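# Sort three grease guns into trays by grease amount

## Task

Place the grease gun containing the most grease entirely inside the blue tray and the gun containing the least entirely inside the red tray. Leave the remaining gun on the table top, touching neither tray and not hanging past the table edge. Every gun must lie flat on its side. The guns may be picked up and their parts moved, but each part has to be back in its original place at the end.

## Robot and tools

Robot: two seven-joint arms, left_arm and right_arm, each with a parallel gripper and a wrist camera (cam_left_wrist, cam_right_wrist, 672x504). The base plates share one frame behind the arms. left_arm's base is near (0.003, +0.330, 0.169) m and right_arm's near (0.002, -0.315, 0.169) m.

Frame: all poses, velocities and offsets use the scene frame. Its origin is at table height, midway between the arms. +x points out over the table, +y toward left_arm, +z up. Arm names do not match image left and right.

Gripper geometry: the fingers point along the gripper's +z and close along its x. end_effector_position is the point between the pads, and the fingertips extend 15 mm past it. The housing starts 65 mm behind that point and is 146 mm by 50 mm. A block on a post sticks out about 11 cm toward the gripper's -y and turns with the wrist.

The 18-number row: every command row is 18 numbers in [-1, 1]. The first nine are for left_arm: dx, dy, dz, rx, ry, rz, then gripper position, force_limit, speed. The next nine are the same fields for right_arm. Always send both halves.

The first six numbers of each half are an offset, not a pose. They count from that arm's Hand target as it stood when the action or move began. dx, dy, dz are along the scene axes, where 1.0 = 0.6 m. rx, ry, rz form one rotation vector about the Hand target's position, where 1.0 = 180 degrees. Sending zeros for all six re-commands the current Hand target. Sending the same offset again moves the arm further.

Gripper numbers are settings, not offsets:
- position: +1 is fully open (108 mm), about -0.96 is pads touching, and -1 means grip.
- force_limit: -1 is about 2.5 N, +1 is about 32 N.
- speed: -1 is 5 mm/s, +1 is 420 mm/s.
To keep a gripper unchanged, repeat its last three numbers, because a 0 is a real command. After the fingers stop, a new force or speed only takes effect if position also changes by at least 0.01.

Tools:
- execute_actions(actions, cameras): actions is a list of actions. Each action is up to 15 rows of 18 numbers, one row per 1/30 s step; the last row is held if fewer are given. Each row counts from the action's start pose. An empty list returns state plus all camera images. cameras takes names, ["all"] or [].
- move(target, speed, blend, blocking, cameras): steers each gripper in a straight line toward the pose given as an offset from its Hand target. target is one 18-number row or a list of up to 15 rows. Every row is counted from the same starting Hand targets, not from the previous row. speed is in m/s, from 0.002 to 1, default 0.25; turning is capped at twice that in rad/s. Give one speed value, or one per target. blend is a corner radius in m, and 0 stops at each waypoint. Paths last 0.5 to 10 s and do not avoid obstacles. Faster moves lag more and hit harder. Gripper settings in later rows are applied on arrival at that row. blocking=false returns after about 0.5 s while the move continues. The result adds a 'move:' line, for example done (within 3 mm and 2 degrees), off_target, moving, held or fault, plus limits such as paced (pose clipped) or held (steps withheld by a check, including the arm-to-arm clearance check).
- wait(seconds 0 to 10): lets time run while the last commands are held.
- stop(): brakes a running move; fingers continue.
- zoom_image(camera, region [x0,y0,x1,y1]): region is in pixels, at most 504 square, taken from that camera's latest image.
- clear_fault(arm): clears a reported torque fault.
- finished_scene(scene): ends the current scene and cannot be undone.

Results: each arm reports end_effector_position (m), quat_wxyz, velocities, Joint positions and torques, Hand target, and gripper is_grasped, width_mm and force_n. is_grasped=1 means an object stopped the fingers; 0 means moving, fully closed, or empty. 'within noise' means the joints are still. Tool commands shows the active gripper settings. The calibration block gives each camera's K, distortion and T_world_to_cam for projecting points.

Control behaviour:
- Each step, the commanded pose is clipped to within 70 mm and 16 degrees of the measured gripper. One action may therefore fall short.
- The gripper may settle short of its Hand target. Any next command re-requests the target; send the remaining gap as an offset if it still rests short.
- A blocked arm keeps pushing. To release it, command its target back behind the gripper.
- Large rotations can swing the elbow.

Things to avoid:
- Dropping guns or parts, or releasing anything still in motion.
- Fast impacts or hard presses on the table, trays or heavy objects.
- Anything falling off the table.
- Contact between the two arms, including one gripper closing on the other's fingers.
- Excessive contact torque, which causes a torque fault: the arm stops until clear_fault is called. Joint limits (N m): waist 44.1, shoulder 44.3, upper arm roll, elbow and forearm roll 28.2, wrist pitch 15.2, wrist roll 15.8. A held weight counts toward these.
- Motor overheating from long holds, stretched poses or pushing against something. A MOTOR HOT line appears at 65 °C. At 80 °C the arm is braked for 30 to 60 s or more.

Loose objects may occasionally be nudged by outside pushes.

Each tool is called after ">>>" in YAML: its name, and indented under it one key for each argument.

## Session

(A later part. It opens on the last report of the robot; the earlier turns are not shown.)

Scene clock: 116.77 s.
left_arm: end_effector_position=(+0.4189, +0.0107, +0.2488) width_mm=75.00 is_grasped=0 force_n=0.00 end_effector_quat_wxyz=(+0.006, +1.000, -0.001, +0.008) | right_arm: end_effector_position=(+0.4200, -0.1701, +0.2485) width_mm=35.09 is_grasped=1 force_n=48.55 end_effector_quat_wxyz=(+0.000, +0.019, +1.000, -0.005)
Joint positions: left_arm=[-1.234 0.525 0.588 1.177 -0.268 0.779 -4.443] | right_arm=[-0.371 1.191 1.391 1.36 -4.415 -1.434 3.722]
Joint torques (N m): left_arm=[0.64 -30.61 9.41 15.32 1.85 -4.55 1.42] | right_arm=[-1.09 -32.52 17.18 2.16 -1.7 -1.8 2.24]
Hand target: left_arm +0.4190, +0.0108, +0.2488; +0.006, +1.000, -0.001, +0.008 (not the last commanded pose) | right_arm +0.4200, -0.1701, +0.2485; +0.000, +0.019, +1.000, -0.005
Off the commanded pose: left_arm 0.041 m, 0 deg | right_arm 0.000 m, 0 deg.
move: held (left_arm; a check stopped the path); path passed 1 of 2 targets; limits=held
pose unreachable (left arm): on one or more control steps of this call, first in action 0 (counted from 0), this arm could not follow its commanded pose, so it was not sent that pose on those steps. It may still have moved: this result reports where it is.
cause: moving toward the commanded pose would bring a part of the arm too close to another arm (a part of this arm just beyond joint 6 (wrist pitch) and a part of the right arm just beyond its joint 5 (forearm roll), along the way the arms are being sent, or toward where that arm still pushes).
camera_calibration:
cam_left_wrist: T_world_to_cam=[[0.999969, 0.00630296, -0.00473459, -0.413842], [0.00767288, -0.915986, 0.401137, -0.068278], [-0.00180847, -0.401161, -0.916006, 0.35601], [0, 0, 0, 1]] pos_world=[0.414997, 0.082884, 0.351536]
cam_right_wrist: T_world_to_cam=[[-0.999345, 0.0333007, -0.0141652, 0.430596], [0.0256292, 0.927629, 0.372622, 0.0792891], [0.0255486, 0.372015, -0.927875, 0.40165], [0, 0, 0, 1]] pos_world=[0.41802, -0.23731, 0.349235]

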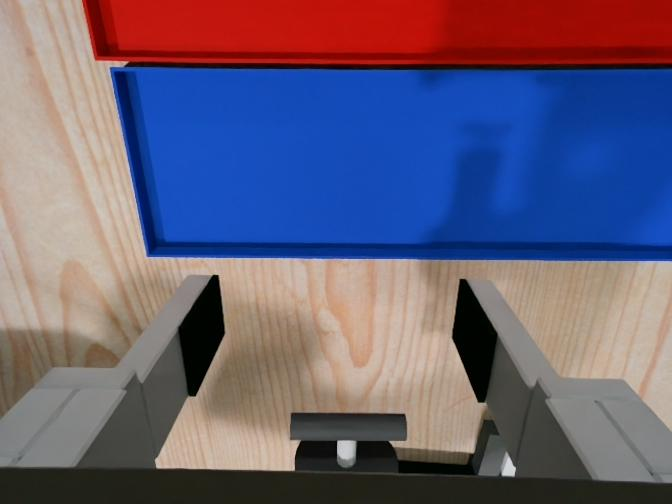

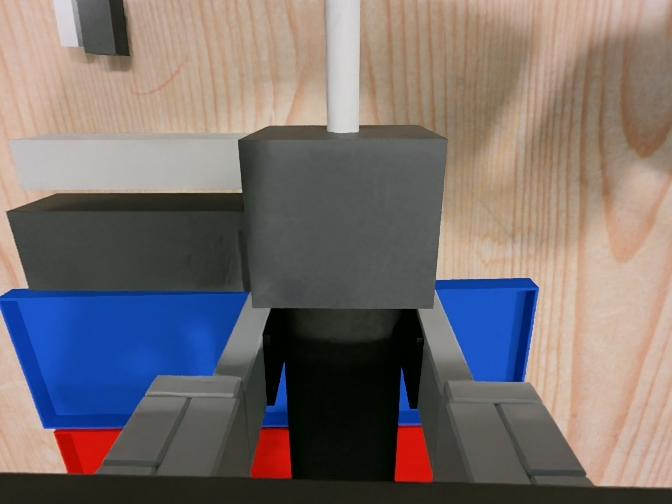

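>>> move:
  target:
    - [0,0.25,0.3,-0.5,0,0,0.4,0,-0.5,0,0,0.0,0,0,0,-1,1,-0.6]
    - [0,0.25,0.3,-0.5,0,0,0.4,0,-0.5,0,0,0.1,0.5,0,0,-1,1,-0.6]
  speed: 0.3
  cameras: ["all"]

Scene clock: 123.73 s.
left_arm: end_effector_position=(+0.4190, +0.1608, +0.4288) width_mm=75.00 is_grasped=0 force_n=0.00 end_effector_quat_wxyz=(+0.711, +0.703, +0.005, +0.007) | right_arm: end_effector_position=(+0.4200, -0.1702, +0.3085) width_mm=35.09 is_grasped=1 force_n=48.47 end_effector_quat_wxyz=(-0.013, +0.013, +0.711, +0.703)
Joint positions: left_arm=[-0.6 0.17 0.762 0.799 -1.486 1.67 -2.988] | right_arm=[-1.092 2.097 1.768 1.348 -3.928 -1.07 2.763]
Joint torques (N m): left_arm=[1.01 -13.65 -3.38 17.13 -2.82 4.67 1.37] | right_arm=[6.47 0.73 14.9 -8.38 9.71 2.7 -2.05]
Hand target: left_arm +0.4190, +0.1608, +0.4288; +0.711, +0.703, +0.005, +0.007 | right_arm +0.4200, -0.1701, +0.3085; -0.013, +0.013, +0.710, +0.704
Off the commanded pose: left_arm 0.000 m, 0 deg | right_arm 0.000 m, 0 deg.
joint sent to its limit (right arm) — joint 2 (shoulder), upper limit. The joint targets still meet the commanded pose.
move: done
camera_calibration:
cam_left_wrist: T_world_to_cam=[[0.999969, -0.00473505, -0.00630276, -0.411489], [0.00767296, 0.401174, 0.91597, -0.435558], [-0.00180865, -0.91599, 0.401198, 0.0990736], [0, 0, 0, 1]] pos_world=[0.414997, 0.263536, 0.356616]
cam_right_wrist: T_world_to_cam=[[-0.999345, 0.0143016, 0.0332401, 0.413594], [0.0255279, -0.372416, 0.927715, -0.335606], [0.0256469, 0.927956, 0.371807, 0.150908], [0, 0, 0, 1]] pos_world=[0.41802, -0.270936, 0.24149]

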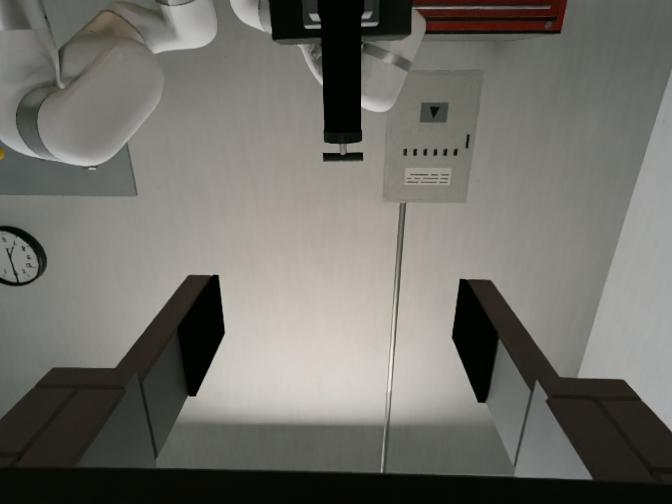

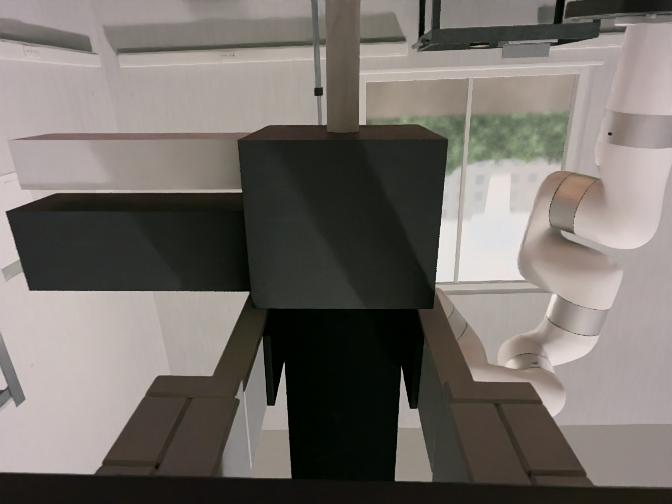

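>>> move:
  target:
    - [0.006,-0.3,0.022,0,0,0,0.4,0,-0.5,0,0,0,0,0,0,-1,1,-0.6]
    - [0.006,-0.551,0.022,0,0,0,0.4,0,-0.5,0,0,0,0,0,0,-1,1,-0.6]
  speed: 0.2
  blend: 0.02
  cameras: ["all"]

Scene clock: 126.23 s.
left_arm: end_effector_position=(+0.4226, -0.1698, +0.4420) width_mm=75.00 is_grasped=0 force_n=0.00 end_effector_quat_wxyz=(+0.711, +0.703, +0.005, +0.007) | right_arm: end_effector_position=(+0.4200, -0.1701, +0.3085) width_mm=35.09 is_grasped=1 force_n=48.47 end_effector_quat_wxyz=(-0.013, +0.013, +0.710, +0.704)
Joint positions: left_arm=[-0.994 0.467 0.387 1.175 -2.126 1.176 -3.046] | right_arm=[-1.092 2.097 1.768 1.348 -3.928 -1.07 2.763]
Joint torques (N m): left_arm=[-5.4 -24.54 -2.02 20.63 -2.41 1.31 -1.46] | right_arm=[5.89 2.61 14.87 -8.36 9.65 1.59 -2.08]
Hand target: left_arm +0.4226, -0.1698, +0.4420; +0.711, +0.703, +0.005, +0.007 | right_arm +0.4200, -0.1701, +0.3085; -0.013, +0.013, +0.710, +0.704
Off the commanded pose: left_arm 0.000 m, 0 deg | right_arm 0.000 m, 0 deg.
move: done
camera_calibration:
cam_left_wrist: T_world_to_cam=[[0.99997, -0.00460322, -0.00625157, -0.416581], [0.00757317, 0.401175, 0.91597, -0.315006], [-0.00170844, -0.91599, 0.401198, -0.209084], [0, 0, 0, 1]] pos_world=[0.418597, -0.0670641, 0.369816]
cam_right_wrist: T_world_to_cam=[[-0.999345, 0.0141652, 0.0333007, 0.413544], [0.0256292, -0.372622, 0.927629, -0.335553], [0.0255486, 0.927875, 0.372015, 0.150821], [0, 0, 0, 1]] pos_world=[0.41802, -0.270835, 0.24139]

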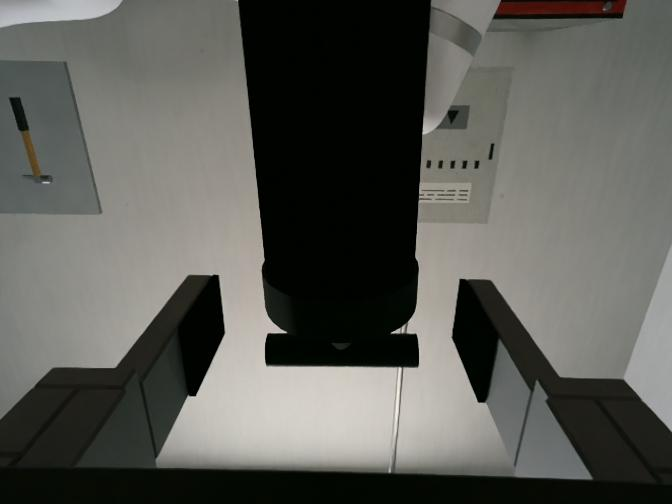

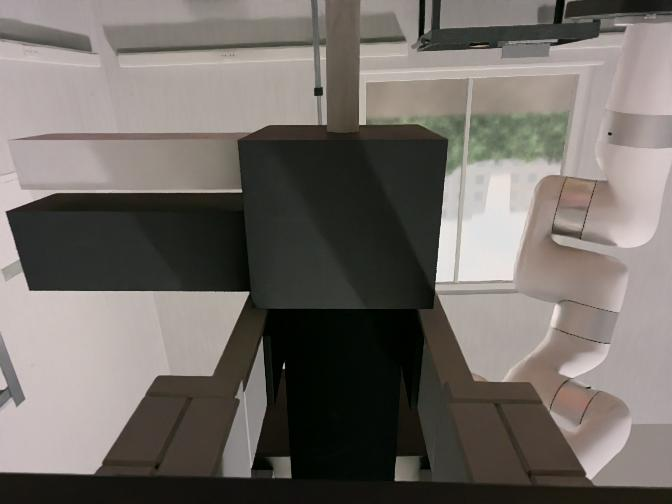

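>>> execute_actions:
  actions:
    - [[0,0,0.006,0,0,0,-1,0.5,-0.5,0,0,0,0,0,0,-1,1,-0.6]]
    - [[0,0,0,0,0,0,-1,0.5,-0.5,0,0,0,0,0,0,-1,1,-0.6]]

>>> move:
  target: [0,0,0.05,0,0,0,-1,0.5,-0.5,0,0,0,0,0,0,-1,1,-0.6]
  speed: 0.03
  cameras: ["all"]

Scene clock: 127.83 s.
left_arm: end_effector_position=(+0.4226, -0.1698, +0.4456) width_mm=38.96 is_grasped=1 force_n=43.51 end_effector_quat_wxyz=(+0.711, +0.703, +0.005, +0.007) | right_arm: end_effector_position=(+0.4199, -0.1701, +0.3085) width_mm=35.09 is_grasped=1 force_n=49.65 end_effector_quat_wxyz=(-0.013, +0.013, +0.710, +0.704)
Joint positions: left_arm=[-0.996 0.46 0.388 1.175 -2.123 1.17 -3.052] | right_arm=[-1.092 2.097 1.768 1.348 -3.928 -1.07 2.763]
Joint torques (N m): left_arm=[-7.08 -33.14 -4.85 15.98 1.56 4.5 -1.42] | right_arm=[4.94 -1.9 16.3 -7.63 9.51 2.9 -0.05]
Hand target: left_arm +0.4226, -0.1698, +0.4456; +0.711, +0.703, +0.005, +0.007 | right_arm +0.4200, -0.1701, +0.3085; -0.013, +0.013, +0.710, +0.704
Off the commanded pose: left_arm 0.000 m, 0 deg | right_arm 0.000 m, 0 deg.

Scene clock: 129.17 s.
left_arm: end_effector_position=(+0.4226, -0.1698, +0.4752) width_mm=38.96 is_grasped=1 force_n=43.73 end_effector_quat_wxyz=(+0.711, +0.703, +0.005, +0.007) | right_arm: end_effector_position=(+0.4200, -0.1701, +0.3086) width_mm=35.09 is_grasped=1 force_n=50.47 end_effector_quat_wxyz=(-0.013, +0.013, +0.710, +0.704)
Joint positions: left_arm=[-1.012 0.406 0.394 1.186 -2.091 1.126 -3.104] | right_arm=[-1.092 2.097 1.768 1.348 -3.928 -1.07 2.763]
Joint torques (N m): left_arm=[-8.58 -44.14 -1.1 29.82 0.05 7.09 -1.78] | right_arm=[3.33 -7.49 13.39 -5.28 3.91 2.52 1.66]
Hand target: left_arm +0.4226, -0.1698, +0.4756; +0.711, +0.703, +0.005, +0.007 | right_arm +0.4200, -0.1701, +0.3085; -0.013, +0.013, +0.710, +0.704
Off the commanded pose: left_arm 0.000 m, 0 deg | right_arm 0.000 m, 0 deg.
move: done
camera_calibration:
cam_left_wrist: T_world_to_cam=[[0.999969, -0.00440475, -0.00655828, -0.416234], [0.00777356, 0.400563, 0.916236, -0.345782], [-0.00140879, -0.916259, 0.400584, -0.222249], [0, 0, 0, 1]] pos_world=[0.418596, -0.0669638, 0.403117]
cam_right_wrist: T_world_to_cam=[[-0.999345, 0.0142869, 0.0332444, 0.413588], [0.0255269, -0.372795, 0.927562, -0.335635], [0.0256453, 0.927804, 0.372187, 0.150682], [0, 0, 0, 1]] pos_world=[0.41802, -0.270836, 0.241491]

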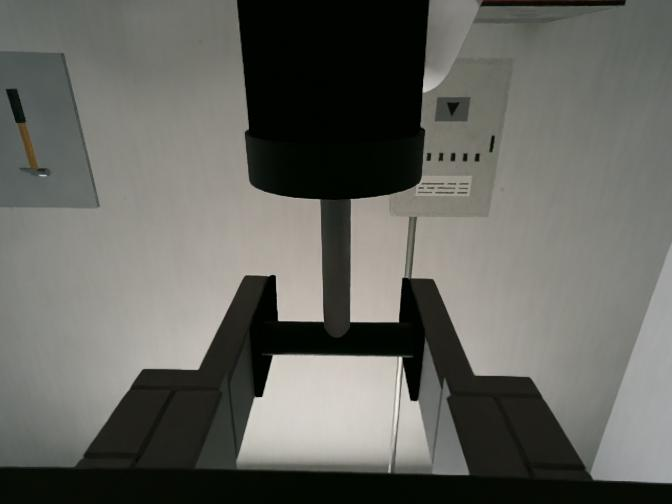

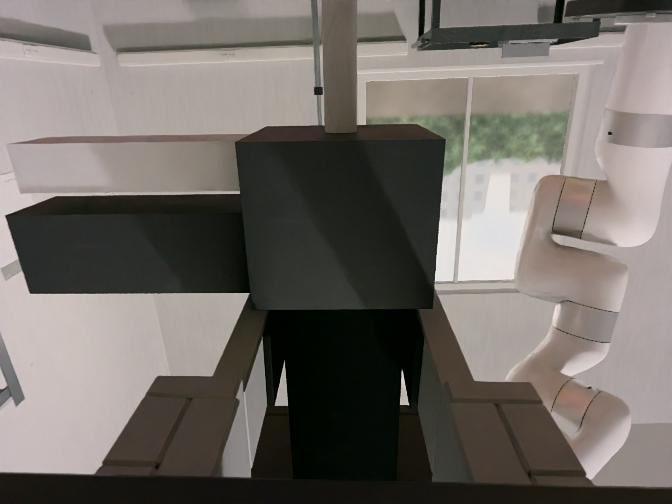

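>>> move:
  target: [0,0,0.05,0,0,0,-1,0.5,-0.5,0,0,0,0,0,0,-1,1,-0.6]
  speed: 0.03

>>> move:
  target: [0,0,0.05,0,0,0,-1,0.5,-0.5,0,0,0,0,0,0,-1,1,-0.6]
  speed: 0.03
  cameras: ["all"]

Scene clock: 130.67 s.
left_arm: end_effector_position=(+0.4226, -0.1698, +0.5055) width_mm=38.96 is_grasped=1 force_n=43.82 end_effector_quat_wxyz=(+0.711, +0.703, +0.005, +0.007) | right_arm: end_effector_position=(+0.4200, -0.1701, +0.3085) width_mm=35.09 is_grasped=1 force_n=51.15 end_effector_quat_wxyz=(-0.013, +0.013, +0.710, +0.704)
Joint positions: left_arm=[-1.027 0.356 0.398 1.204 -2.056 1.082 -3.16] | right_arm=[-1.092 2.097 1.767 1.348 -3.928 -1.07 2.763]
Joint torques (N m): left_arm=[-9.07 -48.53 -1.67 34.53 -0.68 8.68 -1.88] | right_arm=[-0.14 -8.69 8.57 0.11 -0.94 -0.29 0.98]
Hand target: left_arm +0.4226, -0.1698, +0.5056; +0.711, +0.703, +0.005, +0.007 | right_arm +0.4200, -0.1701, +0.3085; -0.013, +0.013, +0.710, +0.704
Off the commanded pose: left_arm 0.000 m, 0 deg | right_arm 0.000 m, 0 deg.
move: done

Scene clock: 132.00 s.
left_arm: end_effector_position=(+0.4225, -0.1698, +0.5350) width_mm=38.96 is_grasped=1 force_n=43.90 end_effector_quat_wxyz=(+0.711, +0.703, +0.005, +0.006) | right_arm: end_effector_position=(+0.4200, -0.1701, +0.3085) width_mm=35.09 is_grasped=1 force_n=51.78 end_effector_quat_wxyz=(-0.013, +0.013, +0.710, +0.704)
Joint positions: left_arm=[-1.041 0.313 0.401 1.227 -2.019 1.04 -3.22] | right_arm=[-1.092 2.097 1.767 1.348 -3.928 -1.07 2.763]
Joint torques (N m): left_arm=[-9.23 -50.96 -2.72 38.24 -1.26 9.43 -2.06] | right_arm=[-2.13 -8.48 8.14 1.59 -4.35 -0.36 0.11]
Hand target: left_arm +0.4226, -0.1698, +0.5356; +0.711, +0.703, +0.005, +0.007 | right_arm +0.4200, -0.1701, +0.3085; -0.013, +0.013, +0.710, +0.704
Off the commanded pose: left_arm 0.001 m, 0 deg | right_arm 0.000 m, 0 deg.
move: done
camera_calibration:
cam_left_wrist: T_world_to_cam=[[0.999965, -0.00469752, -0.00697571, -0.415566], [0.00827331, 0.40056, 0.916233, -0.400781], [-0.00150984, -0.916259, 0.400584, -0.246161], [0, 0, 0, 1]] pos_world=[0.418496, -0.0669627, 0.462919]
cam_right_wrist: T_world_to_cam=[[-0.999345, 0.0140318, 0.0333576, 0.413494], [0.0257293, -0.372708, 0.927592, -0.33561], [0.0254484, 0.927843, 0.372103, 0.150833], [0, 0, 0, 1]] pos_world=[0.41802, -0.270835, 0.24139]

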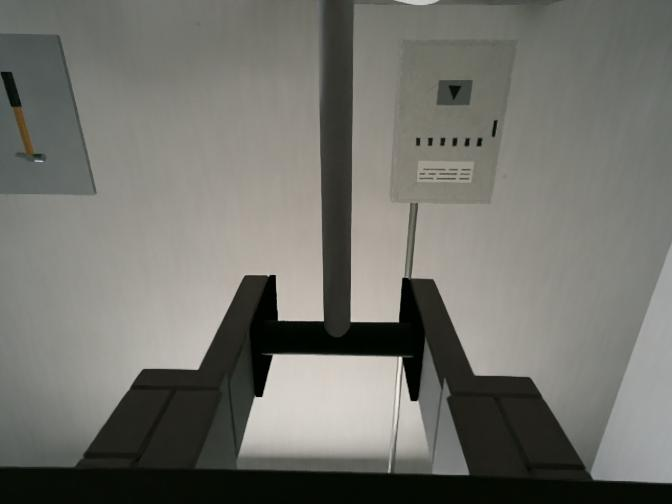

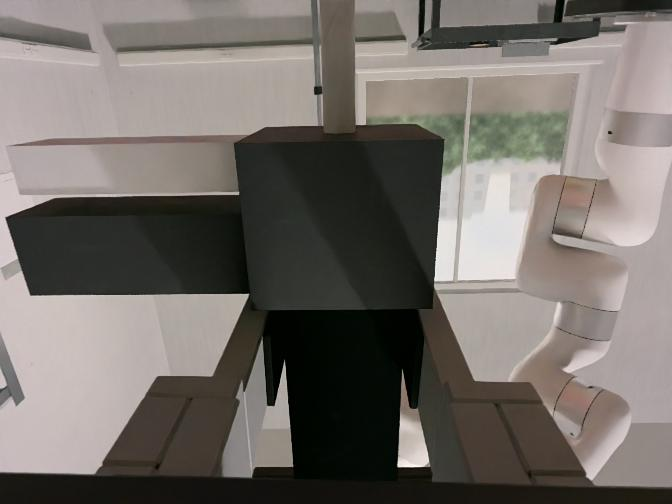

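>>> move:
  target: [0,0,0.025,0,0,0,-1,0.5,-0.5,0,0,0,0,0,0,-1,1,-0.6]
  speed: 0.03
  cameras: ["all"]

>>> move:
  target: [0,0,0.025,0,0,0,-1,0.5,-0.5,0,0,0,0,0,0,-1,1,-0.6]
  speed: 0.03
  cameras: ["all"]

Scene clock: 133.07 s.
left_arm: end_effector_position=(+0.4225, -0.1698, +0.5495) width_mm=38.96 is_grasped=1 force_n=43.94 end_effector_quat_wxyz=(+0.711, +0.703, +0.005, +0.006) | right_arm: end_effector_position=(+0.4200, -0.1702, +0.3085) width_mm=35.09 is_grasped=1 force_n=52.18 end_effector_quat_wxyz=(-0.013, +0.013, +0.710, +0.704)
Joint positions: left_arm=[-1.048 0.294 0.402 1.241 -1.999 1.02 -3.252] | right_arm=[-1.092 2.097 1.767 1.348 -3.928 -1.07 2.763]
Joint torques (N m): left_arm=[-9.1 -52.75 -2.18 40.53 -1.67 9.49 -1.8] | right_arm=[-2.27 -7.96 7.61 1.71 -5.99 -0.41 -0.48]
Motor temperatures (°C): left_arm=[33 34 32 46 36 31 42] | right_arm=[31 33 39 34 33 32 31]
Hand target: left_arm +0.4226, -0.1698, +0.5506; +0.711, +0.703, +0.005, +0.007 | right_arm +0.4200, -0.1701, +0.3085; -0.013, +0.013, +0.710, +0.704
Off the commanded pose: left_arm 0.001 m, 0 deg | right_arm 0.000 m, 0 deg.
move: done
camera_calibration:
cam_left_wrist: T_world_to_cam=[[0.999961, -0.00471077, -0.00751746, -0.415105], [0.00877412, 0.399945, 0.916497, -0.414445], [-0.00131084, -0.916527, 0.39997, -0.251778], [0, 0, 0, 1]] pos_world=[0.418395, -0.0669616, 0.477421]
cam_right_wrist: T_world_to_cam=[[-0.999342, 0.0141288, 0.0333937, 0.413511], [0.025729, -0.372624, 0.927626, -0.335595], [0.0255495, 0.927875, 0.372015, 0.15082], [0, 0, 0, 1]] pos_world=[0.41802, -0.270835, 0.24139]

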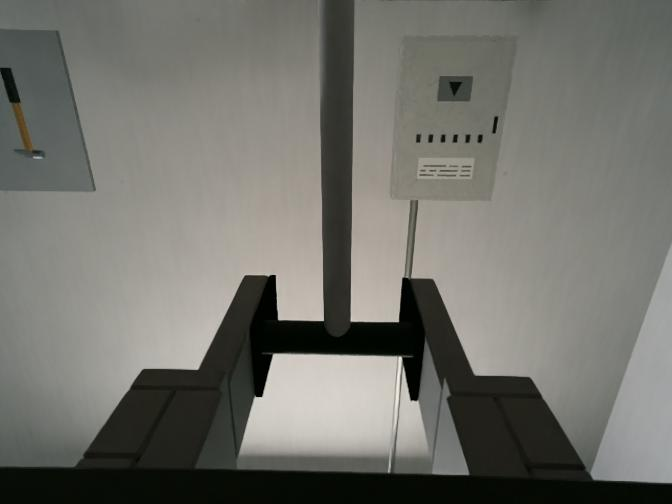

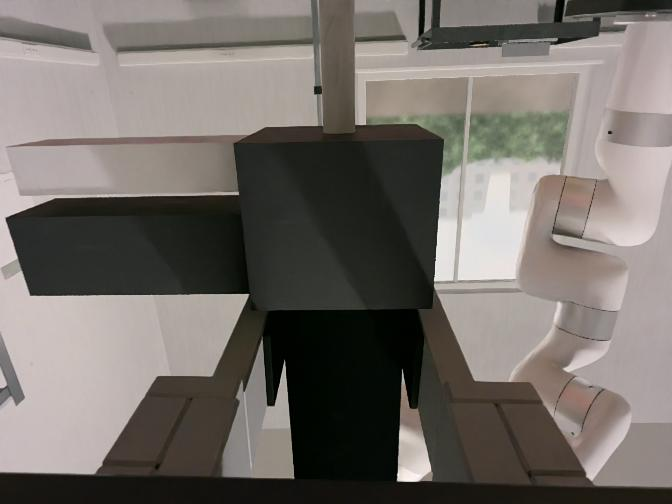

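Scene clock: 133.90 s.
left_arm: end_effector_position=(+0.4168, -0.1634, +0.5218) width_mm=38.96 is_grasped=1 force_n=40.52 end_effector_quat_wxyz=(+0.695, +0.719, +0.024, -0.008) | right_arm: end_effector_position=(+0.4200, -0.1702, +0.3085) width_mm=35.34 is_grasped=1 force_n=53.28 end_effector_quat_wxyz=(-0.013, +0.013, +0.710, +0.703)
Joint positions: left_arm=[-1.051 0.291 0.404 1.191 -1.99 1.006 -3.266] | right_arm=[-1.092 2.097 1.767 1.348 -3.928 -1.07 2.763]
Joint torques (N m): left_arm=[-3.54 -37.15 -3.47 29.14 -1.35 8.1 0] | right_arm=[-1.47 -4.84 12.02 -4.44 -2.83 2.91 -0.37]
Hand target: left_arm +0.4168, -0.1634, +0.5218; +0.695, +0.719, +0.024, -0.008 (not the last commanded pose) | right_arm +0.4200, -0.1701, +0.3085; -0.013, +0.013, +0.710, +0.704
Tool commands: left_gripper/position=-1.0 left_gripper/force_limit=+0.5 left_gripper/speed=-0.5 right_gripper/position=-1.0 right_gripper/force_limit=+1.0 right_gripper/speed=-0.6
Off the commanded pose: left_arm 0.045 m, 4 deg | right_arm 0.000 m, 0 deg.
TORQUE FAULT: the external load on joint 4 (elbow) of the left arm reached its load limit, and that arm stopped. The contact can be on any part of that arm beyond that joint, not only on its tool. A torque fault puts only its own arm into a fault stop. That arm's remaining commands of this call were not run. The hold on joint 4 (elbow) of that arm was moved back by the arm itself, up to 3 degrees, as the stop began. That arm is still stopped at the end of this call. While its stop runs, that arm, its gripper or tool too, takes no new command.
CLEAR FAULT: the left arm stays stopped (state 4) until you call clear_fault(arm="left_arm").
End effector pose when the fault began: left_arm: position (+0.4224, -0.1699, +0.5532), quat_wxyz (+0.709, +0.705, +0.007, +0.005)
Joint positions when the fault began: left_arm=[-1.051 0.288 0.403 1.245 -1.99 1.01 -3.266]
move: fault (left_arm)
camera_calibration:
cam_left_wrist: T_world_to_cam=[[0.998529, 0.00201494, -0.0541833, -0.383582], [0.0498182, 0.36035, 0.931486, -0.423026], [0.0214018, -0.932815, 0.359719, -0.22591], [0, 0, 0, 1]] pos_world=[0.408927, -0.057522, 0.454524]
cam_right_wrist: T_world_to_cam=[[-0.999345, 0.0140388, 0.0333538, 0.413498], [0.0257289, -0.372501, 0.927675, -0.33561], [0.0254478, 0.927925, 0.371896, 0.150998], [0, 0, 0, 1]] pos_world=[0.41802, -0.270935, 0.24139]

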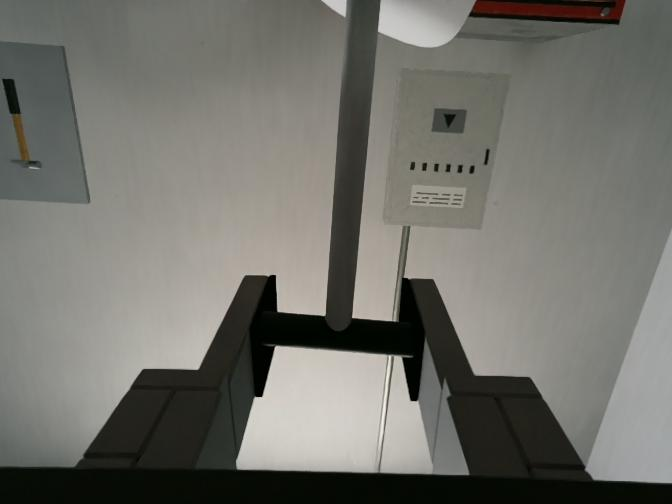

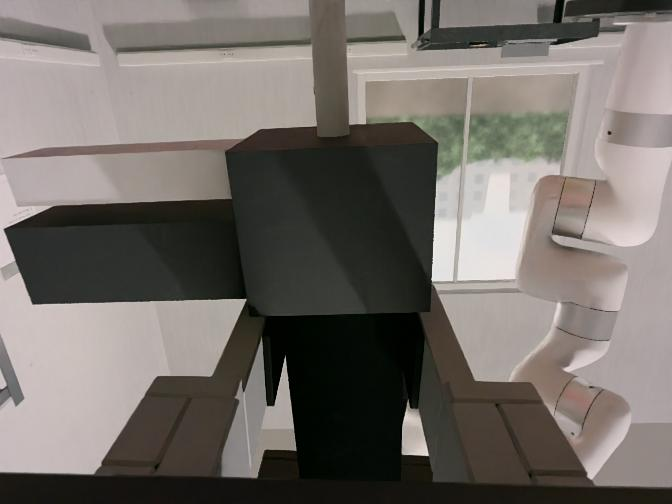

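>>> clear_fault:
  arm: "left_arm"

>>> move:
  target: [0.0097,-0.0107,0.0,-0.0143,-0.0154,-0.0017,-1,0.5,-0.5,0,0,0,0,0,0,-1,1,-0.6]
  speed: 0.03

>>> move:
  target: [0.0,0.0,-0.05,0,0,0,-1,0.5,-0.5,0,0,0,0,0,0,-1,1,-0.6]
  speed: 0.03

>>> move:
  target: [0.0,0.0,0.02,0,0,0,-1,0.5,-0.5,0,0,0,0,0,0,-1,1,-0.6]
  speed: 0.03

Scene clock: 134.70 s.
left_arm: end_effector_position=(+0.4168, -0.1634, +0.5218) width_mm=38.96 is_grasped=1 force_n=40.52 end_effector_quat_wxyz=(+0.695, +0.719, +0.024, -0.008) | right_arm: end_effector_position=(+0.4200, -0.1702, +0.3085) width_mm=35.34 is_grasped=1 force_n=53.23 end_effector_quat_wxyz=(-0.013, +0.013, +0.710, +0.703)
Joint positions: left_arm=[-1.051 0.291 0.404 1.191 -1.99 1.006 -3.266] | right_arm=[-1.092 2.097 1.767 1.348 -3.928 -1.07 2.763]
Joint torques (N m): left_arm=[-3.85 -37.3 -3.49 29.2 -1.37 8.23 -0.01] | right_arm=[-0.1 0.73 12.02 -6.47 -0.58 2.9 0.35]
Hand target: left_arm +0.4168, -0.1634, +0.5218; +0.695, +0.719, +0.024, -0.008 (not the last commanded pose) | right_arm +0.4200, -0.1701, +0.3085; -0.013, +0.013, +0.710, +0.704
Tool commands: left_gripper/position=-1.0 left_gripper/force_limit=+0.5 left_gripper/speed=-0.5 right_gripper/position=-1.0 right_gripper/force_limit=+1.0 right_gripper/speed=-0.6
Off the commanded pose: left_arm 0.045 m, 4 deg | right_arm 0.000 m, 0 deg.
TORQUE FAULT, CONTINUED: the left arm's stop, for the torque fault of joint 4 (elbow) that an earlier result reported, is over. The call counts as one of the actions that you can send in this scene. The hold on joint 4 (elbow) of that arm was moved back by the arm itself, up to 3 degrees, as the stop began. That arm's target is now where it stood when the stop ended, not its last command. That arm's gripper keeps its grip as last carried out, and that arm accepts commands again: back off and push less far.
CLEAR FAULT: your call cleared the left arm's torque fault. If a joint's load stays at its limit, that arm stops again at once.

Scene clock: 136.13 s.
left_arm: end_effector_position=(+0.4226, -0.1697, +0.5216) width_mm=38.97 is_grasped=1 force_n=43.24 end_effector_quat_wxyz=(+0.711, +0.703, +0.005, +0.007) | right_arm: end_effector_position=(+0.4200, -0.1701, +0.3085) width_mm=35.34 is_grasped=1 force_n=41.02 end_effector_quat_wxyz=(-0.013, +0.013, +0.710, +0.704)
Joint positions: left_arm=[-1.036 0.332 0.401 1.215 -2.037 1.06 -3.192] | right_arm=[-1.092 2.097 1.767 1.348 -3.928 -1.07 2.763]
Joint torques (N m): left_arm=[0.74 -38.52 -1.37 36.77 -4.59 9 2.39] | right_arm=[1.07 -0.74 6.24 -5.37 1.99 -2.64 -0.04]
Hand target: left_arm +0.4226, -0.1698, +0.5218; +0.711, +0.703, +0.005, +0.007 | right_arm +0.4200, -0.1701, +0.3085; -0.013, +0.013, +0.710, +0.704
Off the commanded pose: left_arm 0.000 m, 0 deg | right_arm 0.000 m, 0 deg.
move: done

Scene clock: 137.47 s.
left_arm: end_effector_position=(+0.4226, -0.1698, +0.4918) width_mm=38.97 is_grasped=1 force_n=43.16 end_effector_quat_wxyz=(+0.711, +0.703, +0.005, +0.007) | right_arm: end_effector_position=(+0.4200, -0.1702, +0.3085) width_mm=35.34 is_grasped=1 force_n=40.33 end_effector_quat_wxyz=(-0.013, +0.013, +0.710, +0.704)
Joint positions: left_arm=[-1.021 0.379 0.397 1.195 -2.073 1.103 -3.133] | right_arm=[-1.092 2.097 1.767 1.348 -3.928 -1.07 2.763]
Joint torques (N m): left_arm=[1.68 -35.83 0.18 28.95 -4.14 7.85 2.38] | right_arm=[2.2 -3.58 8.16 -6.75 0 -2.27 -0.55]
Hand target: left_arm +0.4226, -0.1698, +0.4918; +0.711, +0.703, +0.005, +0.007 | right_arm +0.4200, -0.1701, +0.3085; -0.013, +0.013, +0.710, +0.704
Off the commanded pose: left_arm 0.000 m, 0 deg | right_arm 0.000 m, 0 deg.
move: done

Scene clock: 138.27 s.
left_arm: end_effector_position=(+0.4226, -0.1697, +0.5036) width_mm=38.97 is_grasped=1 force_n=43.01 end_effector_quat_wxyz=(+0.711, +0.703, +0.005, +0.007) | right_arm: end_effector_position=(+0.4200, -0.1702, +0.3085) width_mm=35.34 is_grasped=1 force_n=40.12 end_effector_quat_wxyz=(-0.013, +0.013, +0.710, +0.704)
Joint positions: left_arm=[-1.027 0.359 0.399 1.202 -2.059 1.086 -3.156] | right_arm=[-1.092 2.097 1.767 1.348 -3.928 -1.07 2.763]
Joint torques (N m): left_arm=[-6.05 -47.92 4.3 36.18 -1.01 6.56 -0.78] | right_arm=[2.84 -4.81 9.37 -8.37 -1.33 -2 -0.89]
Hand target: left_arm +0.4226, -0.1698, +0.5038; +0.711, +0.703, +0.005, +0.007 | right_arm +0.4200, -0.1701, +0.3085; -0.013, +0.013, +0.710, +0.704
Off the commanded pose: left_arm 0.000 m, 0 deg | right_arm 0.000 m, 0 deg.
move: done

>>> move:
  target: [0.0,0.0,-0.095,0,0,0,-1,0.5,-0.5,0,0,0,0,0,0,-1,1,-0.6]
  speed: 0.04
  cameras: ["cam_left_wrist"]

Scene clock: 140.53 s.
left_arm: end_effector_position=(+0.4226, -0.1698, +0.4471) width_mm=38.97 is_grasped=1 force_n=42.96 end_effector_quat_wxyz=(+0.712, +0.703, +0.005, +0.007) | right_arm: end_effector_position=(+0.4200, -0.1702, +0.3085) width_mm=35.34 is_grasped=1 force_n=37.99 end_effector_quat_wxyz=(-0.013, +0.013, +0.710, +0.703)
Joint positions: left_arm=[-0.997 0.458 0.39 1.176 -2.122 1.17 -3.053] | right_arm=[-1.092 2.097 1.767 1.348 -3.928 -1.07 2.763]
Joint torques (N m): left_arm=[2.57 -15.34 2.13 11.22 -1.34 -0.16 2.42] | right_arm=[6 0.63 19.21 -14.97 11.09 1.78 0.26]
Hand target: left_arm +0.4226, -0.1698, +0.4468; +0.711, +0.703, +0.005, +0.007 | right_arm +0.4200, -0.1701, +0.3085; -0.013, +0.013, +0.710, +0.704
Off the commanded pose: left_arm 0.000 m, 0 deg | right_arm 0.000 m, 0 deg.
move: done
camera_calibration:
cam_left_wrist: T_world_to_cam=[[0.999973, -0.00482498, -0.00549488, -0.416952], [0.00697161, 0.402244, 0.915506, -0.319045], [-0.00220701, -0.91552, 0.402267, -0.211342], [0, 0, 0, 1]] pos_world=[0.418698, -0.067165, 0.374812]
Images, in order (width x height): cam_left_wrist 672x504.

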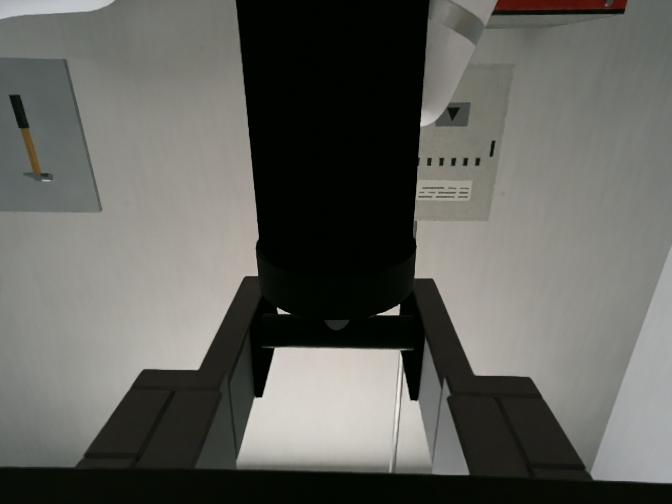

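>>> move:
  target: [0.0,0.0,0.008,0,0,0,-1,0.5,-0.5,0,0,0,0,0,0,-1,1,-0.6]
  speed: 0.04

>>> move:
  target: [0.0,0.0,0.008,0,0,0,-1,0.5,-0.5,0,0,0,0,0,0,-1,1,-0.6]
  speed: 0.04

>>> move:
  target: [0.0,0.0,0.008,0,0,0,-1,0.5,-0.5,0,0,0,0,0,0,-1,1,-0.6]
  speed: 0.04

>>> move:
  target: [0.0,0.0,0.016,0,0,0,-1,0.5,-0.5,0,0,0,0,0,0,-1,1,-0.6]
  speed: 0.04

>>> move:
  target: [0.0,0.0,0.016,0,0,0,-1,0.5,-0.5,0,0,0,0,0,0,-1,1,-0.6]
  speed: 0.04

>>> move:
  target: [0.0,0.0,-0.056,0,0,0,-1,0.5,-0.5,0,0,0,0,0,0,-1,1,-0.6]
  speed: 0.04

Scene clock: 141.60 s.
left_arm: end_effector_position=(+0.4226, -0.1698, +0.4515) width_mm=38.97 is_grasped=1 force_n=42.99 end_effector_quat_wxyz=(+0.711, +0.703, +0.005, +0.007) | right_arm: end_effector_position=(+0.4200, -0.1702, +0.3086) width_mm=35.34 is_grasped=1 force_n=38.12 end_effector_quat_wxyz=(-0.013, +0.013, +0.710, +0.704)
Joint positions: left_arm=[-1 0.449 0.39 1.177 -2.117 1.163 -3.061] | right_arm=[-1.092 2.097 1.768 1.348 -3.928 -1.07 2.763]
Joint torques (N m): left_arm=[-4.5 -35.05 7.12 23.38 0.97 1.22 -0.59] | right_arm=[6.36 0.96 13.89 -18.2 5.69 1.27 0.87]
Hand target: left_arm +0.4226, -0.1698, +0.4516; +0.711, +0.703, +0.005, +0.007 | right_arm +0.4200, -0.1701, +0.3085; -0.013, +0.013, +0.710, +0.704
Off the commanded pose: left_arm 0.000 m, 0 deg | right_arm 0.000 m, 0 deg.
move: done

Scene clock: 142.30 s.
left_arm: end_effector_position=(+0.4226, -0.1698, +0.4563) width_mm=38.97 is_grasped=1 force_n=42.98 end_effector_quat_wxyz=(+0.711, +0.703, +0.005, +0.007) | right_arm: end_effector_position=(+0.4200, -0.1701, +0.3085) width_mm=35.34 is_grasped=1 force_n=38.26 end_effector_quat_wxyz=(-0.013, +0.013, +0.710, +0.704)
Joint positions: left_arm=[-1.002 0.44 0.391 1.178 -2.112 1.156 -3.069] | right_arm=[-1.092 2.097 1.767 1.348 -3.928 -1.07 2.763]
Joint torques (N m): left_arm=[-4.62 -34.84 6.62 23.31 0.74 1.47 -0.71] | right_arm=[6.04 -2.48 13.33 -17.88 3.15 0.53 0.58]
Hand target: left_arm +0.4226, -0.1698, +0.4564; +0.711, +0.703, +0.005, +0.007 | right_arm +0.4200, -0.1701, +0.3085; -0.013, +0.013, +0.710, +0.704
Off the commanded pose: left_arm 0.000 m, 0 deg | right_arm 0.000 m, 0 deg.
move: done

Scene clock: 143.00 s.
left_arm: end_effector_position=(+0.4226, -0.1698, +0.4611) width_mm=38.97 is_grasped=1 force_n=42.99 end_effector_quat_wxyz=(+0.711, +0.703, +0.005, +0.007) | right_arm: end_effector_position=(+0.4200, -0.1701, +0.3085) width_mm=35.34 is_grasped=1 force_n=38.42 end_effector_quat_wxyz=(-0.013, +0.013, +0.710, +0.704)
Joint positions: left_arm=[-1.005 0.432 0.392 1.18 -2.107 1.149 -3.078] | right_arm=[-1.092 2.097 1.767 1.348 -3.928 -1.07 2.763]
Joint torques (N m): left_arm=[-4.72 -34.94 6.23 23.32 0.7 1.4 -0.69] | right_arm=[6.14 -5.34 13.82 -17.73 2.96 -0.22 0.4]
Hand target: left_arm +0.4226, -0.1698, +0.4612; +0.711, +0.703, +0.005, +0.007 | right_arm +0.4200, -0.1701, +0.3085; -0.013, +0.013, +0.710, +0.704
Off the commanded pose: left_arm 0.000 m, 0 deg | right_arm 0.000 m, 0 deg.
move: done

Scene clock: 143.77 s.
left_arm: end_effector_position=(+0.4226, -0.1698, +0.4707) width_mm=38.97 is_grasped=1 force_n=43.01 end_effector_quat_wxyz=(+0.711, +0.703, +0.005, +0.007) | right_arm: end_effector_position=(+0.4200, -0.1701, +0.3085) width_mm=35.34 is_grasped=1 force_n=38.69 end_effector_quat_wxyz=(-0.013, +0.013, +0.710, +0.704)
Joint positions: left_arm=[-1.01 0.414 0.394 1.184 -2.097 1.134 -3.095] | right_arm=[-1.092 2.097 1.767 1.348 -3.928 -1.07 2.763]
Joint torques (N m): left_arm=[-5.01 -34.74 5.74 23.54 0.9 1.53 -0.86] | right_arm=[6.13 -7.63 14.98 -17.39 2.7 -0.23 0.41]
Hand target: left_arm +0.4226, -0.1698, +0.4708; +0.711, +0.703, +0.005, +0.007 | right_arm +0.4200, -0.1701, +0.3085; -0.013, +0.013, +0.710, +0.704
Off the commanded pose: left_arm 0.000 m, 0 deg | right_arm 0.000 m, 0 deg.
move: done

Scene clock: 144.53 s.
left_arm: end_effector_position=(+0.4227, -0.1697, +0.4802) width_mm=38.97 is_grasped=1 force_n=43.01 end_effector_quat_wxyz=(+0.711, +0.703, +0.005, +0.007) | right_arm: end_effector_position=(+0.4200, -0.1702, +0.3086) width_mm=35.34 is_grasped=1 force_n=38.89 end_effector_quat_wxyz=(-0.013, +0.013, +0.710, +0.704)
Joint positions: left_arm=[-1.015 0.398 0.396 1.188 -2.086 1.12 -3.112] | right_arm=[-1.092 2.097 1.768 1.348 -3.928 -1.07 2.763]
Joint torques (N m): left_arm=[-5.75 -45.98 4.04 33.18 -0.59 6.22 -0.81] | right_arm=[5.8 -6.46 8.68 -8.94 0.75 -0.29 0.75]
Hand target: left_arm +0.4226, -0.1698, +0.4804; +0.711, +0.703, +0.005, +0.007 | right_arm +0.4200, -0.1701, +0.3085; -0.013, +0.013, +0.710, +0.704
Off the commanded pose: left_arm 0.000 m, 0 deg | right_arm 0.000 m, 0 deg.
move: done

Scene clock: 145.70 s.
left_arm: end_effector_position=(+0.4226, -0.1698, +0.4471) width_mm=38.97 is_grasped=1 force_n=42.96 end_effector_quat_wxyz=(+0.712, +0.703, +0.005, +0.007) | right_arm: end_effector_position=(+0.4200, -0.1702, +0.3085) width_mm=35.34 is_grasped=1 force_n=38.00 end_effector_quat_wxyz=(-0.013, +0.013, +0.710, +0.703)
Joint positions: left_arm=[-0.998 0.458 0.39 1.176 -2.122 1.17 -3.053] | right_arm=[-1.092 2.097 1.767 1.348 -3.928 -1.07 2.763]
Joint torques (N m): left_arm=[2.62 -15.34 2.01 11.41 -1.27 -0.23 2.35] | right_arm=[4.92 -4.27 19.12 -18.63 8.9 2.26 1.41]
Hand target: left_arm +0.4226, -0.1698, +0.4468; +0.711, +0.703, +0.005, +0.007 | right_arm +0.4200, -0.1701, +0.3085; -0.013, +0.013, +0.710, +0.704
Off the commanded pose: left_arm 0.000 m, 0 deg | right_arm 0.000 m, 0 deg.
move: done

>>> execute_actions:
  actions:
    - [[0,0,0,0,0,0,0.4,0.5,-0.3,0,0,0,0,0,0,-1,1,-0.6]]
    - [[0,0,0,0,0,0,0.4,0.5,-0.3,0,0,0,0,0,0,-1,1,-0.6]]

>>> move:
  target:
    - [0,0.3,0,0,0,0,0.4,0.5,-0.3,0,0,0,0,0,0,-1,1,-0.6]
    - [0,0.7,0,0,0,0,0.4,0.5,-0.3,0,0,0.1,-0.5,0,0,-1,1,-0.6]
    - [0.1,0.95,0.05,0,0,0,0.4,0.5,-0.3,0.0167,0.3,0.1,-0.5,0,0,-1,1,-0.6]
  speed: 0.3
  blend: 0.03
  cameras: ["all"]

Scene clock: 147.60 s.
left_arm: end_effector_position=(+0.4226, -0.1698, +0.4468) width_mm=74.99 is_grasped=0 force_n=0.00 end_effector_quat_wxyz=(+0.711, +0.703, +0.005, +0.007) | right_arm: end_effector_position=(+0.4200, -0.1701, +0.3085) width_mm=35.34 is_grasped=1 force_n=37.02 end_effector_quat_wxyz=(-0.013, +0.013, +0.710, +0.704)
Joint positions: left_arm=[-0.997 0.458 0.389 1.176 -2.122 1.17 -3.053] | right_arm=[-1.092 2.097 1.767 1.348 -3.928 -1.07 2.763]
Joint torques (N m): left_arm=[-1.13 -33.2 -2.06 20.7 1.16 4.59 -0.87] | right_arm=[2.91 -4.1 14.91 -8.33 3.19 0.57 1.58]
Hand target: left_arm +0.4226, -0.1698, +0.4468; +0.711, +0.703, +0.005, +0.007 | right_arm +0.4200, -0.1701, +0.3085; -0.013, +0.013, +0.710, +0.704
Off the commanded pose: left_arm 0.000 m, 0 deg | right_arm 0.000 m, 0 deg.

Scene clock: 152.60 s.
left_arm: end_effector_position=(+0.4826, +0.4002, +0.4768) width_mm=74.99 is_grasped=0 force_n=0.00 end_effector_quat_wxyz=(+0.711, +0.703, +0.005, +0.007) | right_arm: end_effector_position=(+0.4297, +0.0097, +0.3688) width_mm=35.34 is_grasped=1 force_n=37.32 end_effector_quat_wxyz=(+0.007, +0.019, +1.000, +0.002)
Joint positions: left_arm=[-0.061 0.573 0.868 1.438 -1.41 2.303 -3.124] | right_arm=[0.52 1.197 1.077 2.549 -4.186 -1.696 3.407]
Joint torques (N m): left_arm=[0.65 -23.01 4.57 17.27 -3.37 4.38 -1.35] | right_arm=[7.12 -45.65 4.43 13.5 3.69 -3.75 -2.12]
Hand target: left_arm +0.4826, +0.4002, +0.4768; +0.711, +0.703, +0.005, +0.007 | right_arm +0.4300, +0.0099, +0.3685; +0.000, +0.019, +1.000, -0.005
Off the commanded pose: left_arm 0.000 m, 0 deg | right_arm 0.000 m, 1 deg.
joint sent to its limit (right arm) — joint 6 (wrist pitch), lower limit. The joint targets still meet the commanded pose.
move: done
camera_calibration:
cam_left_wrist: T_world_to_cam=[[0.999972, -0.00462805, -0.0058023, -0.47401], [0.00717263, 0.401669, 0.915757, -0.575883], [-0.00190757, -0.915773, 0.401691, 0.298998], [0, 0, 0, 1]] pos_world=[0.478698, 0.502935, 0.404514]
cam_right_wrist: T_world_to_cam=[[-0.999052, 0.0335473, -0.0277376, 0.440911], [0.0203068, 0.92282, 0.384696, -0.134786], [0.0385023, 0.383768, -0.922626, 0.438486], [0, 0, 0, 1]] pos_world=[0.426347, -0.0586848, 0.46864]

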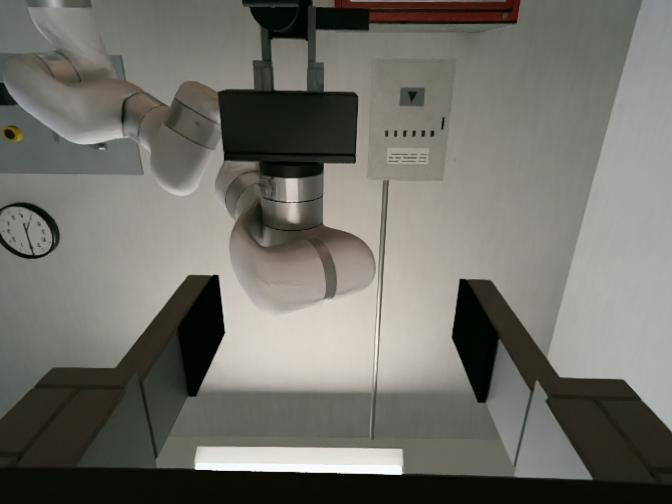

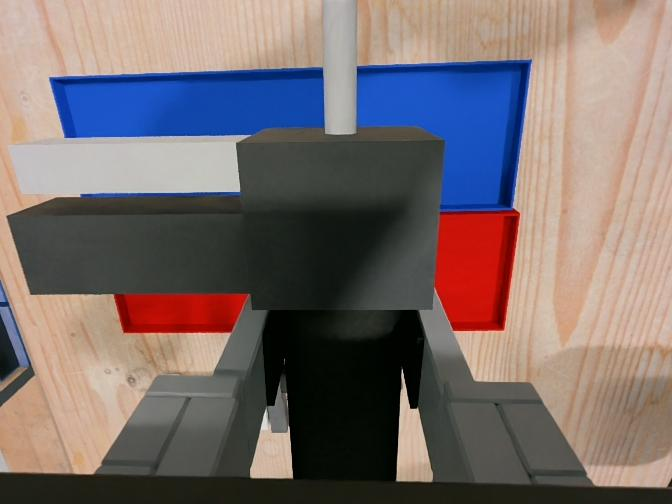

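>>> move:
  target: [0,0,0,0,0,0,0.4,0.5,-0.3,0,0.1735,-0.2,0,0,0.495,-1,1,-0.6]
  speed: 0.3
  cameras: ["cam_right_wrist"]

Scene clock: 156.27 s.
left_arm: end_effector_position=(+0.4826, +0.4002, +0.4768) width_mm=74.99 is_grasped=0 force_n=0.00 end_effector_quat_wxyz=(+0.711, +0.703, +0.005, +0.007) | right_arm: end_effector_position=(+0.4293, +0.1132, +0.2484) width_mm=35.34 is_grasped=1 force_n=37.24 end_effector_quat_wxyz=(-0.098, +0.685, -0.722, -0.003)
Joint positions: left_arm=[-0.061 0.573 0.868 1.438 -1.41 2.303 -3.124] | right_arm=[0.683 1.459 1.242 2.684 -4.493 -1.426 1.941]
Joint torques (N m): left_arm=[0.75 -22.92 5.22 17.19 -3.26 4.06 -1.42] | right_arm=[7.12 -36.97 7.9 9.88 -4.8 -2.96 -2.14]
Hand target: left_arm +0.4826, +0.4002, +0.4768; +0.711, +0.703, +0.005, +0.007 | right_arm +0.4300, +0.1140, +0.2485; -0.003, +0.688, -0.726, +0.003
Off the commanded pose: left_arm 0.000 m, 0 deg | right_arm 0.001 m, 11 deg.
move: off_target (right_arm)
camera_calibration:
cam_right_wrist: T_world_to_cam=[[-0.0366046, -0.986657, -0.158647, 0.168493], [-0.967613, -0.00468527, 0.252396, 0.378039], [-0.249771, 0.162748, -0.95453, 0.444409], [0, 0, 0, 1]] pos_world=[0.482963, 0.0956892, 0.355517]
Images, in order (width x height): cam_right_wrist 672x504.

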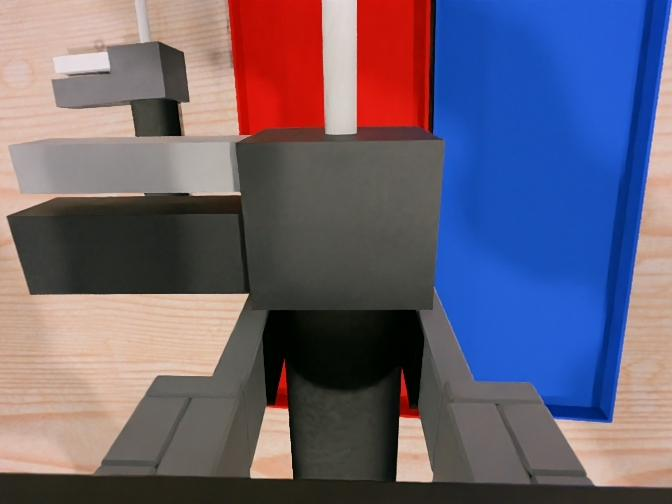

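>>> move:
  target: [0,0,0,0,0,0,0.4,0.5,-0.3,0.05,0,-0.1,0,0,0,-1,1,-0.6]
  speed: 0.2
  cameras: ["cam_right_wrist"]

Scene clock: 157.63 s.
left_arm: end_effector_position=(+0.4826, +0.4002, +0.4768) width_mm=74.99 is_grasped=0 force_n=0.00 end_effector_quat_wxyz=(+0.711, +0.703, +0.005, +0.007) | right_arm: end_effector_position=(+0.4593, +0.1133, +0.1885) width_mm=35.34 is_grasped=1 force_n=37.20 end_effector_quat_wxyz=(-0.131, +0.682, -0.719, -0.001)
Joint positions: left_arm=[-0.061 0.573 0.868 1.438 -1.41 2.303 -3.124] | right_arm=[0.64 1.55 1.251 2.68 -4.563 -1.282 1.921]
Joint torques (N m): left_arm=[0.63 -22.84 5.56 17.25 -3.27 3.92 -1.48] | right_arm=[-0.84 -37.61 7.93 0.57 -5.16 -2.51 2.36]
Hand target: left_arm +0.4826, +0.4002, +0.4768; +0.711, +0.703, +0.005, +0.007 | right_arm +0.4600, +0.1140, +0.1885; -0.003, +0.688, -0.726, +0.003
Off the commanded pose: left_arm 0.000 m, 0 deg | right_arm 0.001 m, 15 deg.
move: off_target (right_arm)
camera_calibration:
cam_right_wrist: T_world_to_cam=[[-0.0276763, -0.979138, -0.201302, 0.163269], [-0.979031, -0.0141074, 0.203222, 0.437771], [-0.201823, 0.202705, -0.958216, 0.36887], [0, 0, 0, 1]] pos_world=[0.507557, 0.0912669, 0.297359]
Images, in order (width x height): cam_right_wrist 672x504.

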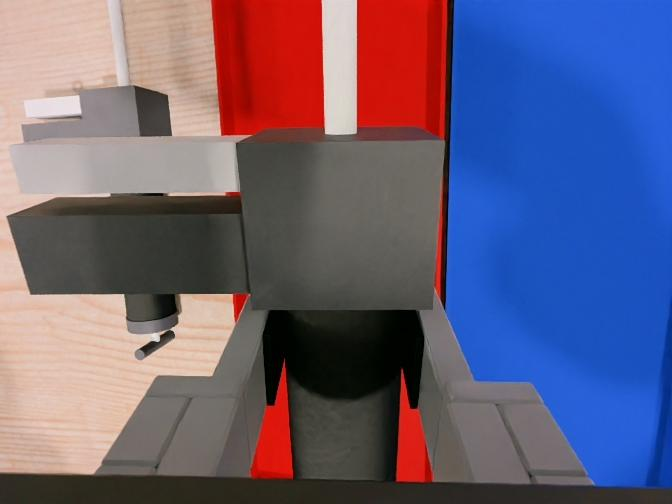

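>>> move:
  target:
    - [0,0,0,0,0,0,0.4,0.5,-0.3,-0.02,-0.2,0.1,0,0,0,-1,1,-0.6]
    - [0,0,0,0,0,0,0.4,0.5,-0.3,-0.02,-0.43,0.1,0,0,0,-1,1,-0.6]
    - [0,0,0,0,0,0,0.4,0.5,-0.3,0.02,-0.468,-0.1,0,0,0,-1,1,-0.6]
  speed: 0.3
  cameras: ["cam_right_wrist"]

Scene clock: 161.63 s.
left_arm: end_effector_position=(+0.4826, +0.4002, +0.4768) width_mm=74.99 is_grasped=0 force_n=0.00 end_effector_quat_wxyz=(+0.711, +0.703, +0.005, +0.007) | right_arm: end_effector_position=(+0.4720, -0.1668, +0.1286) width_mm=35.34 is_grasped=1 force_n=37.17 end_effector_quat_wxyz=(-0.003, +0.688, -0.726, +0.003)
Joint positions: left_arm=[-0.061 0.573 0.868 1.438 -1.41 2.303 -3.124] | right_arm=[-0.237 1.354 1.143 1.633 -4.521 -1.253 2.02]
Joint torques (N m): left_arm=[0.57 -22.79 6.4 17.26 -3.25 3.59 -1.38] | right_arm=[7.24 -27.19 14.63 10.07 -4.37 -1.59 -2.18]
Hand target: left_arm +0.4826, +0.4002, +0.4768; +0.711, +0.703, +0.005, +0.007 | right_arm +0.4720, -0.1668, +0.1285; -0.003, +0.688, -0.726, +0.003
Off the commanded pose: left_arm 0.000 m, 0 deg | right_arm 0.000 m, 0 deg.
move: done
camera_calibration:
cam_right_wrist: T_world_to_cam=[[-0.0489709, -0.9987, -0.0141729, -0.140009], [-0.927151, 0.0401759, 0.372527, 0.42127], [-0.371474, 0.0313834, -0.927913, 0.418309], [0, 0, 0, 1]] pos_world=[0.539115, -0.16988, 0.229235]
Images, in order (width x height): cam_right_wrist 672x504.

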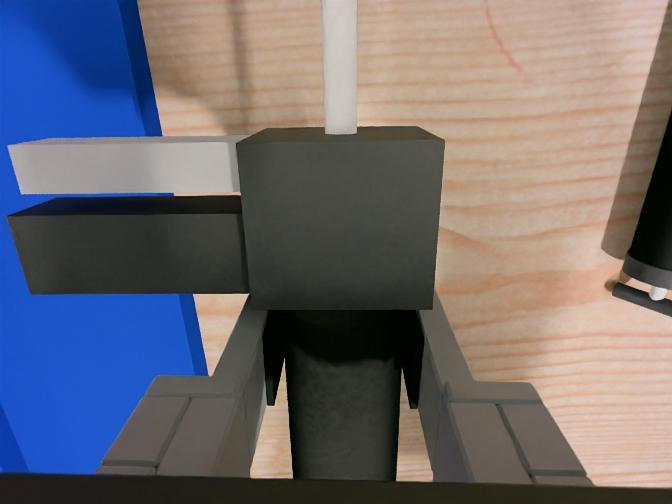

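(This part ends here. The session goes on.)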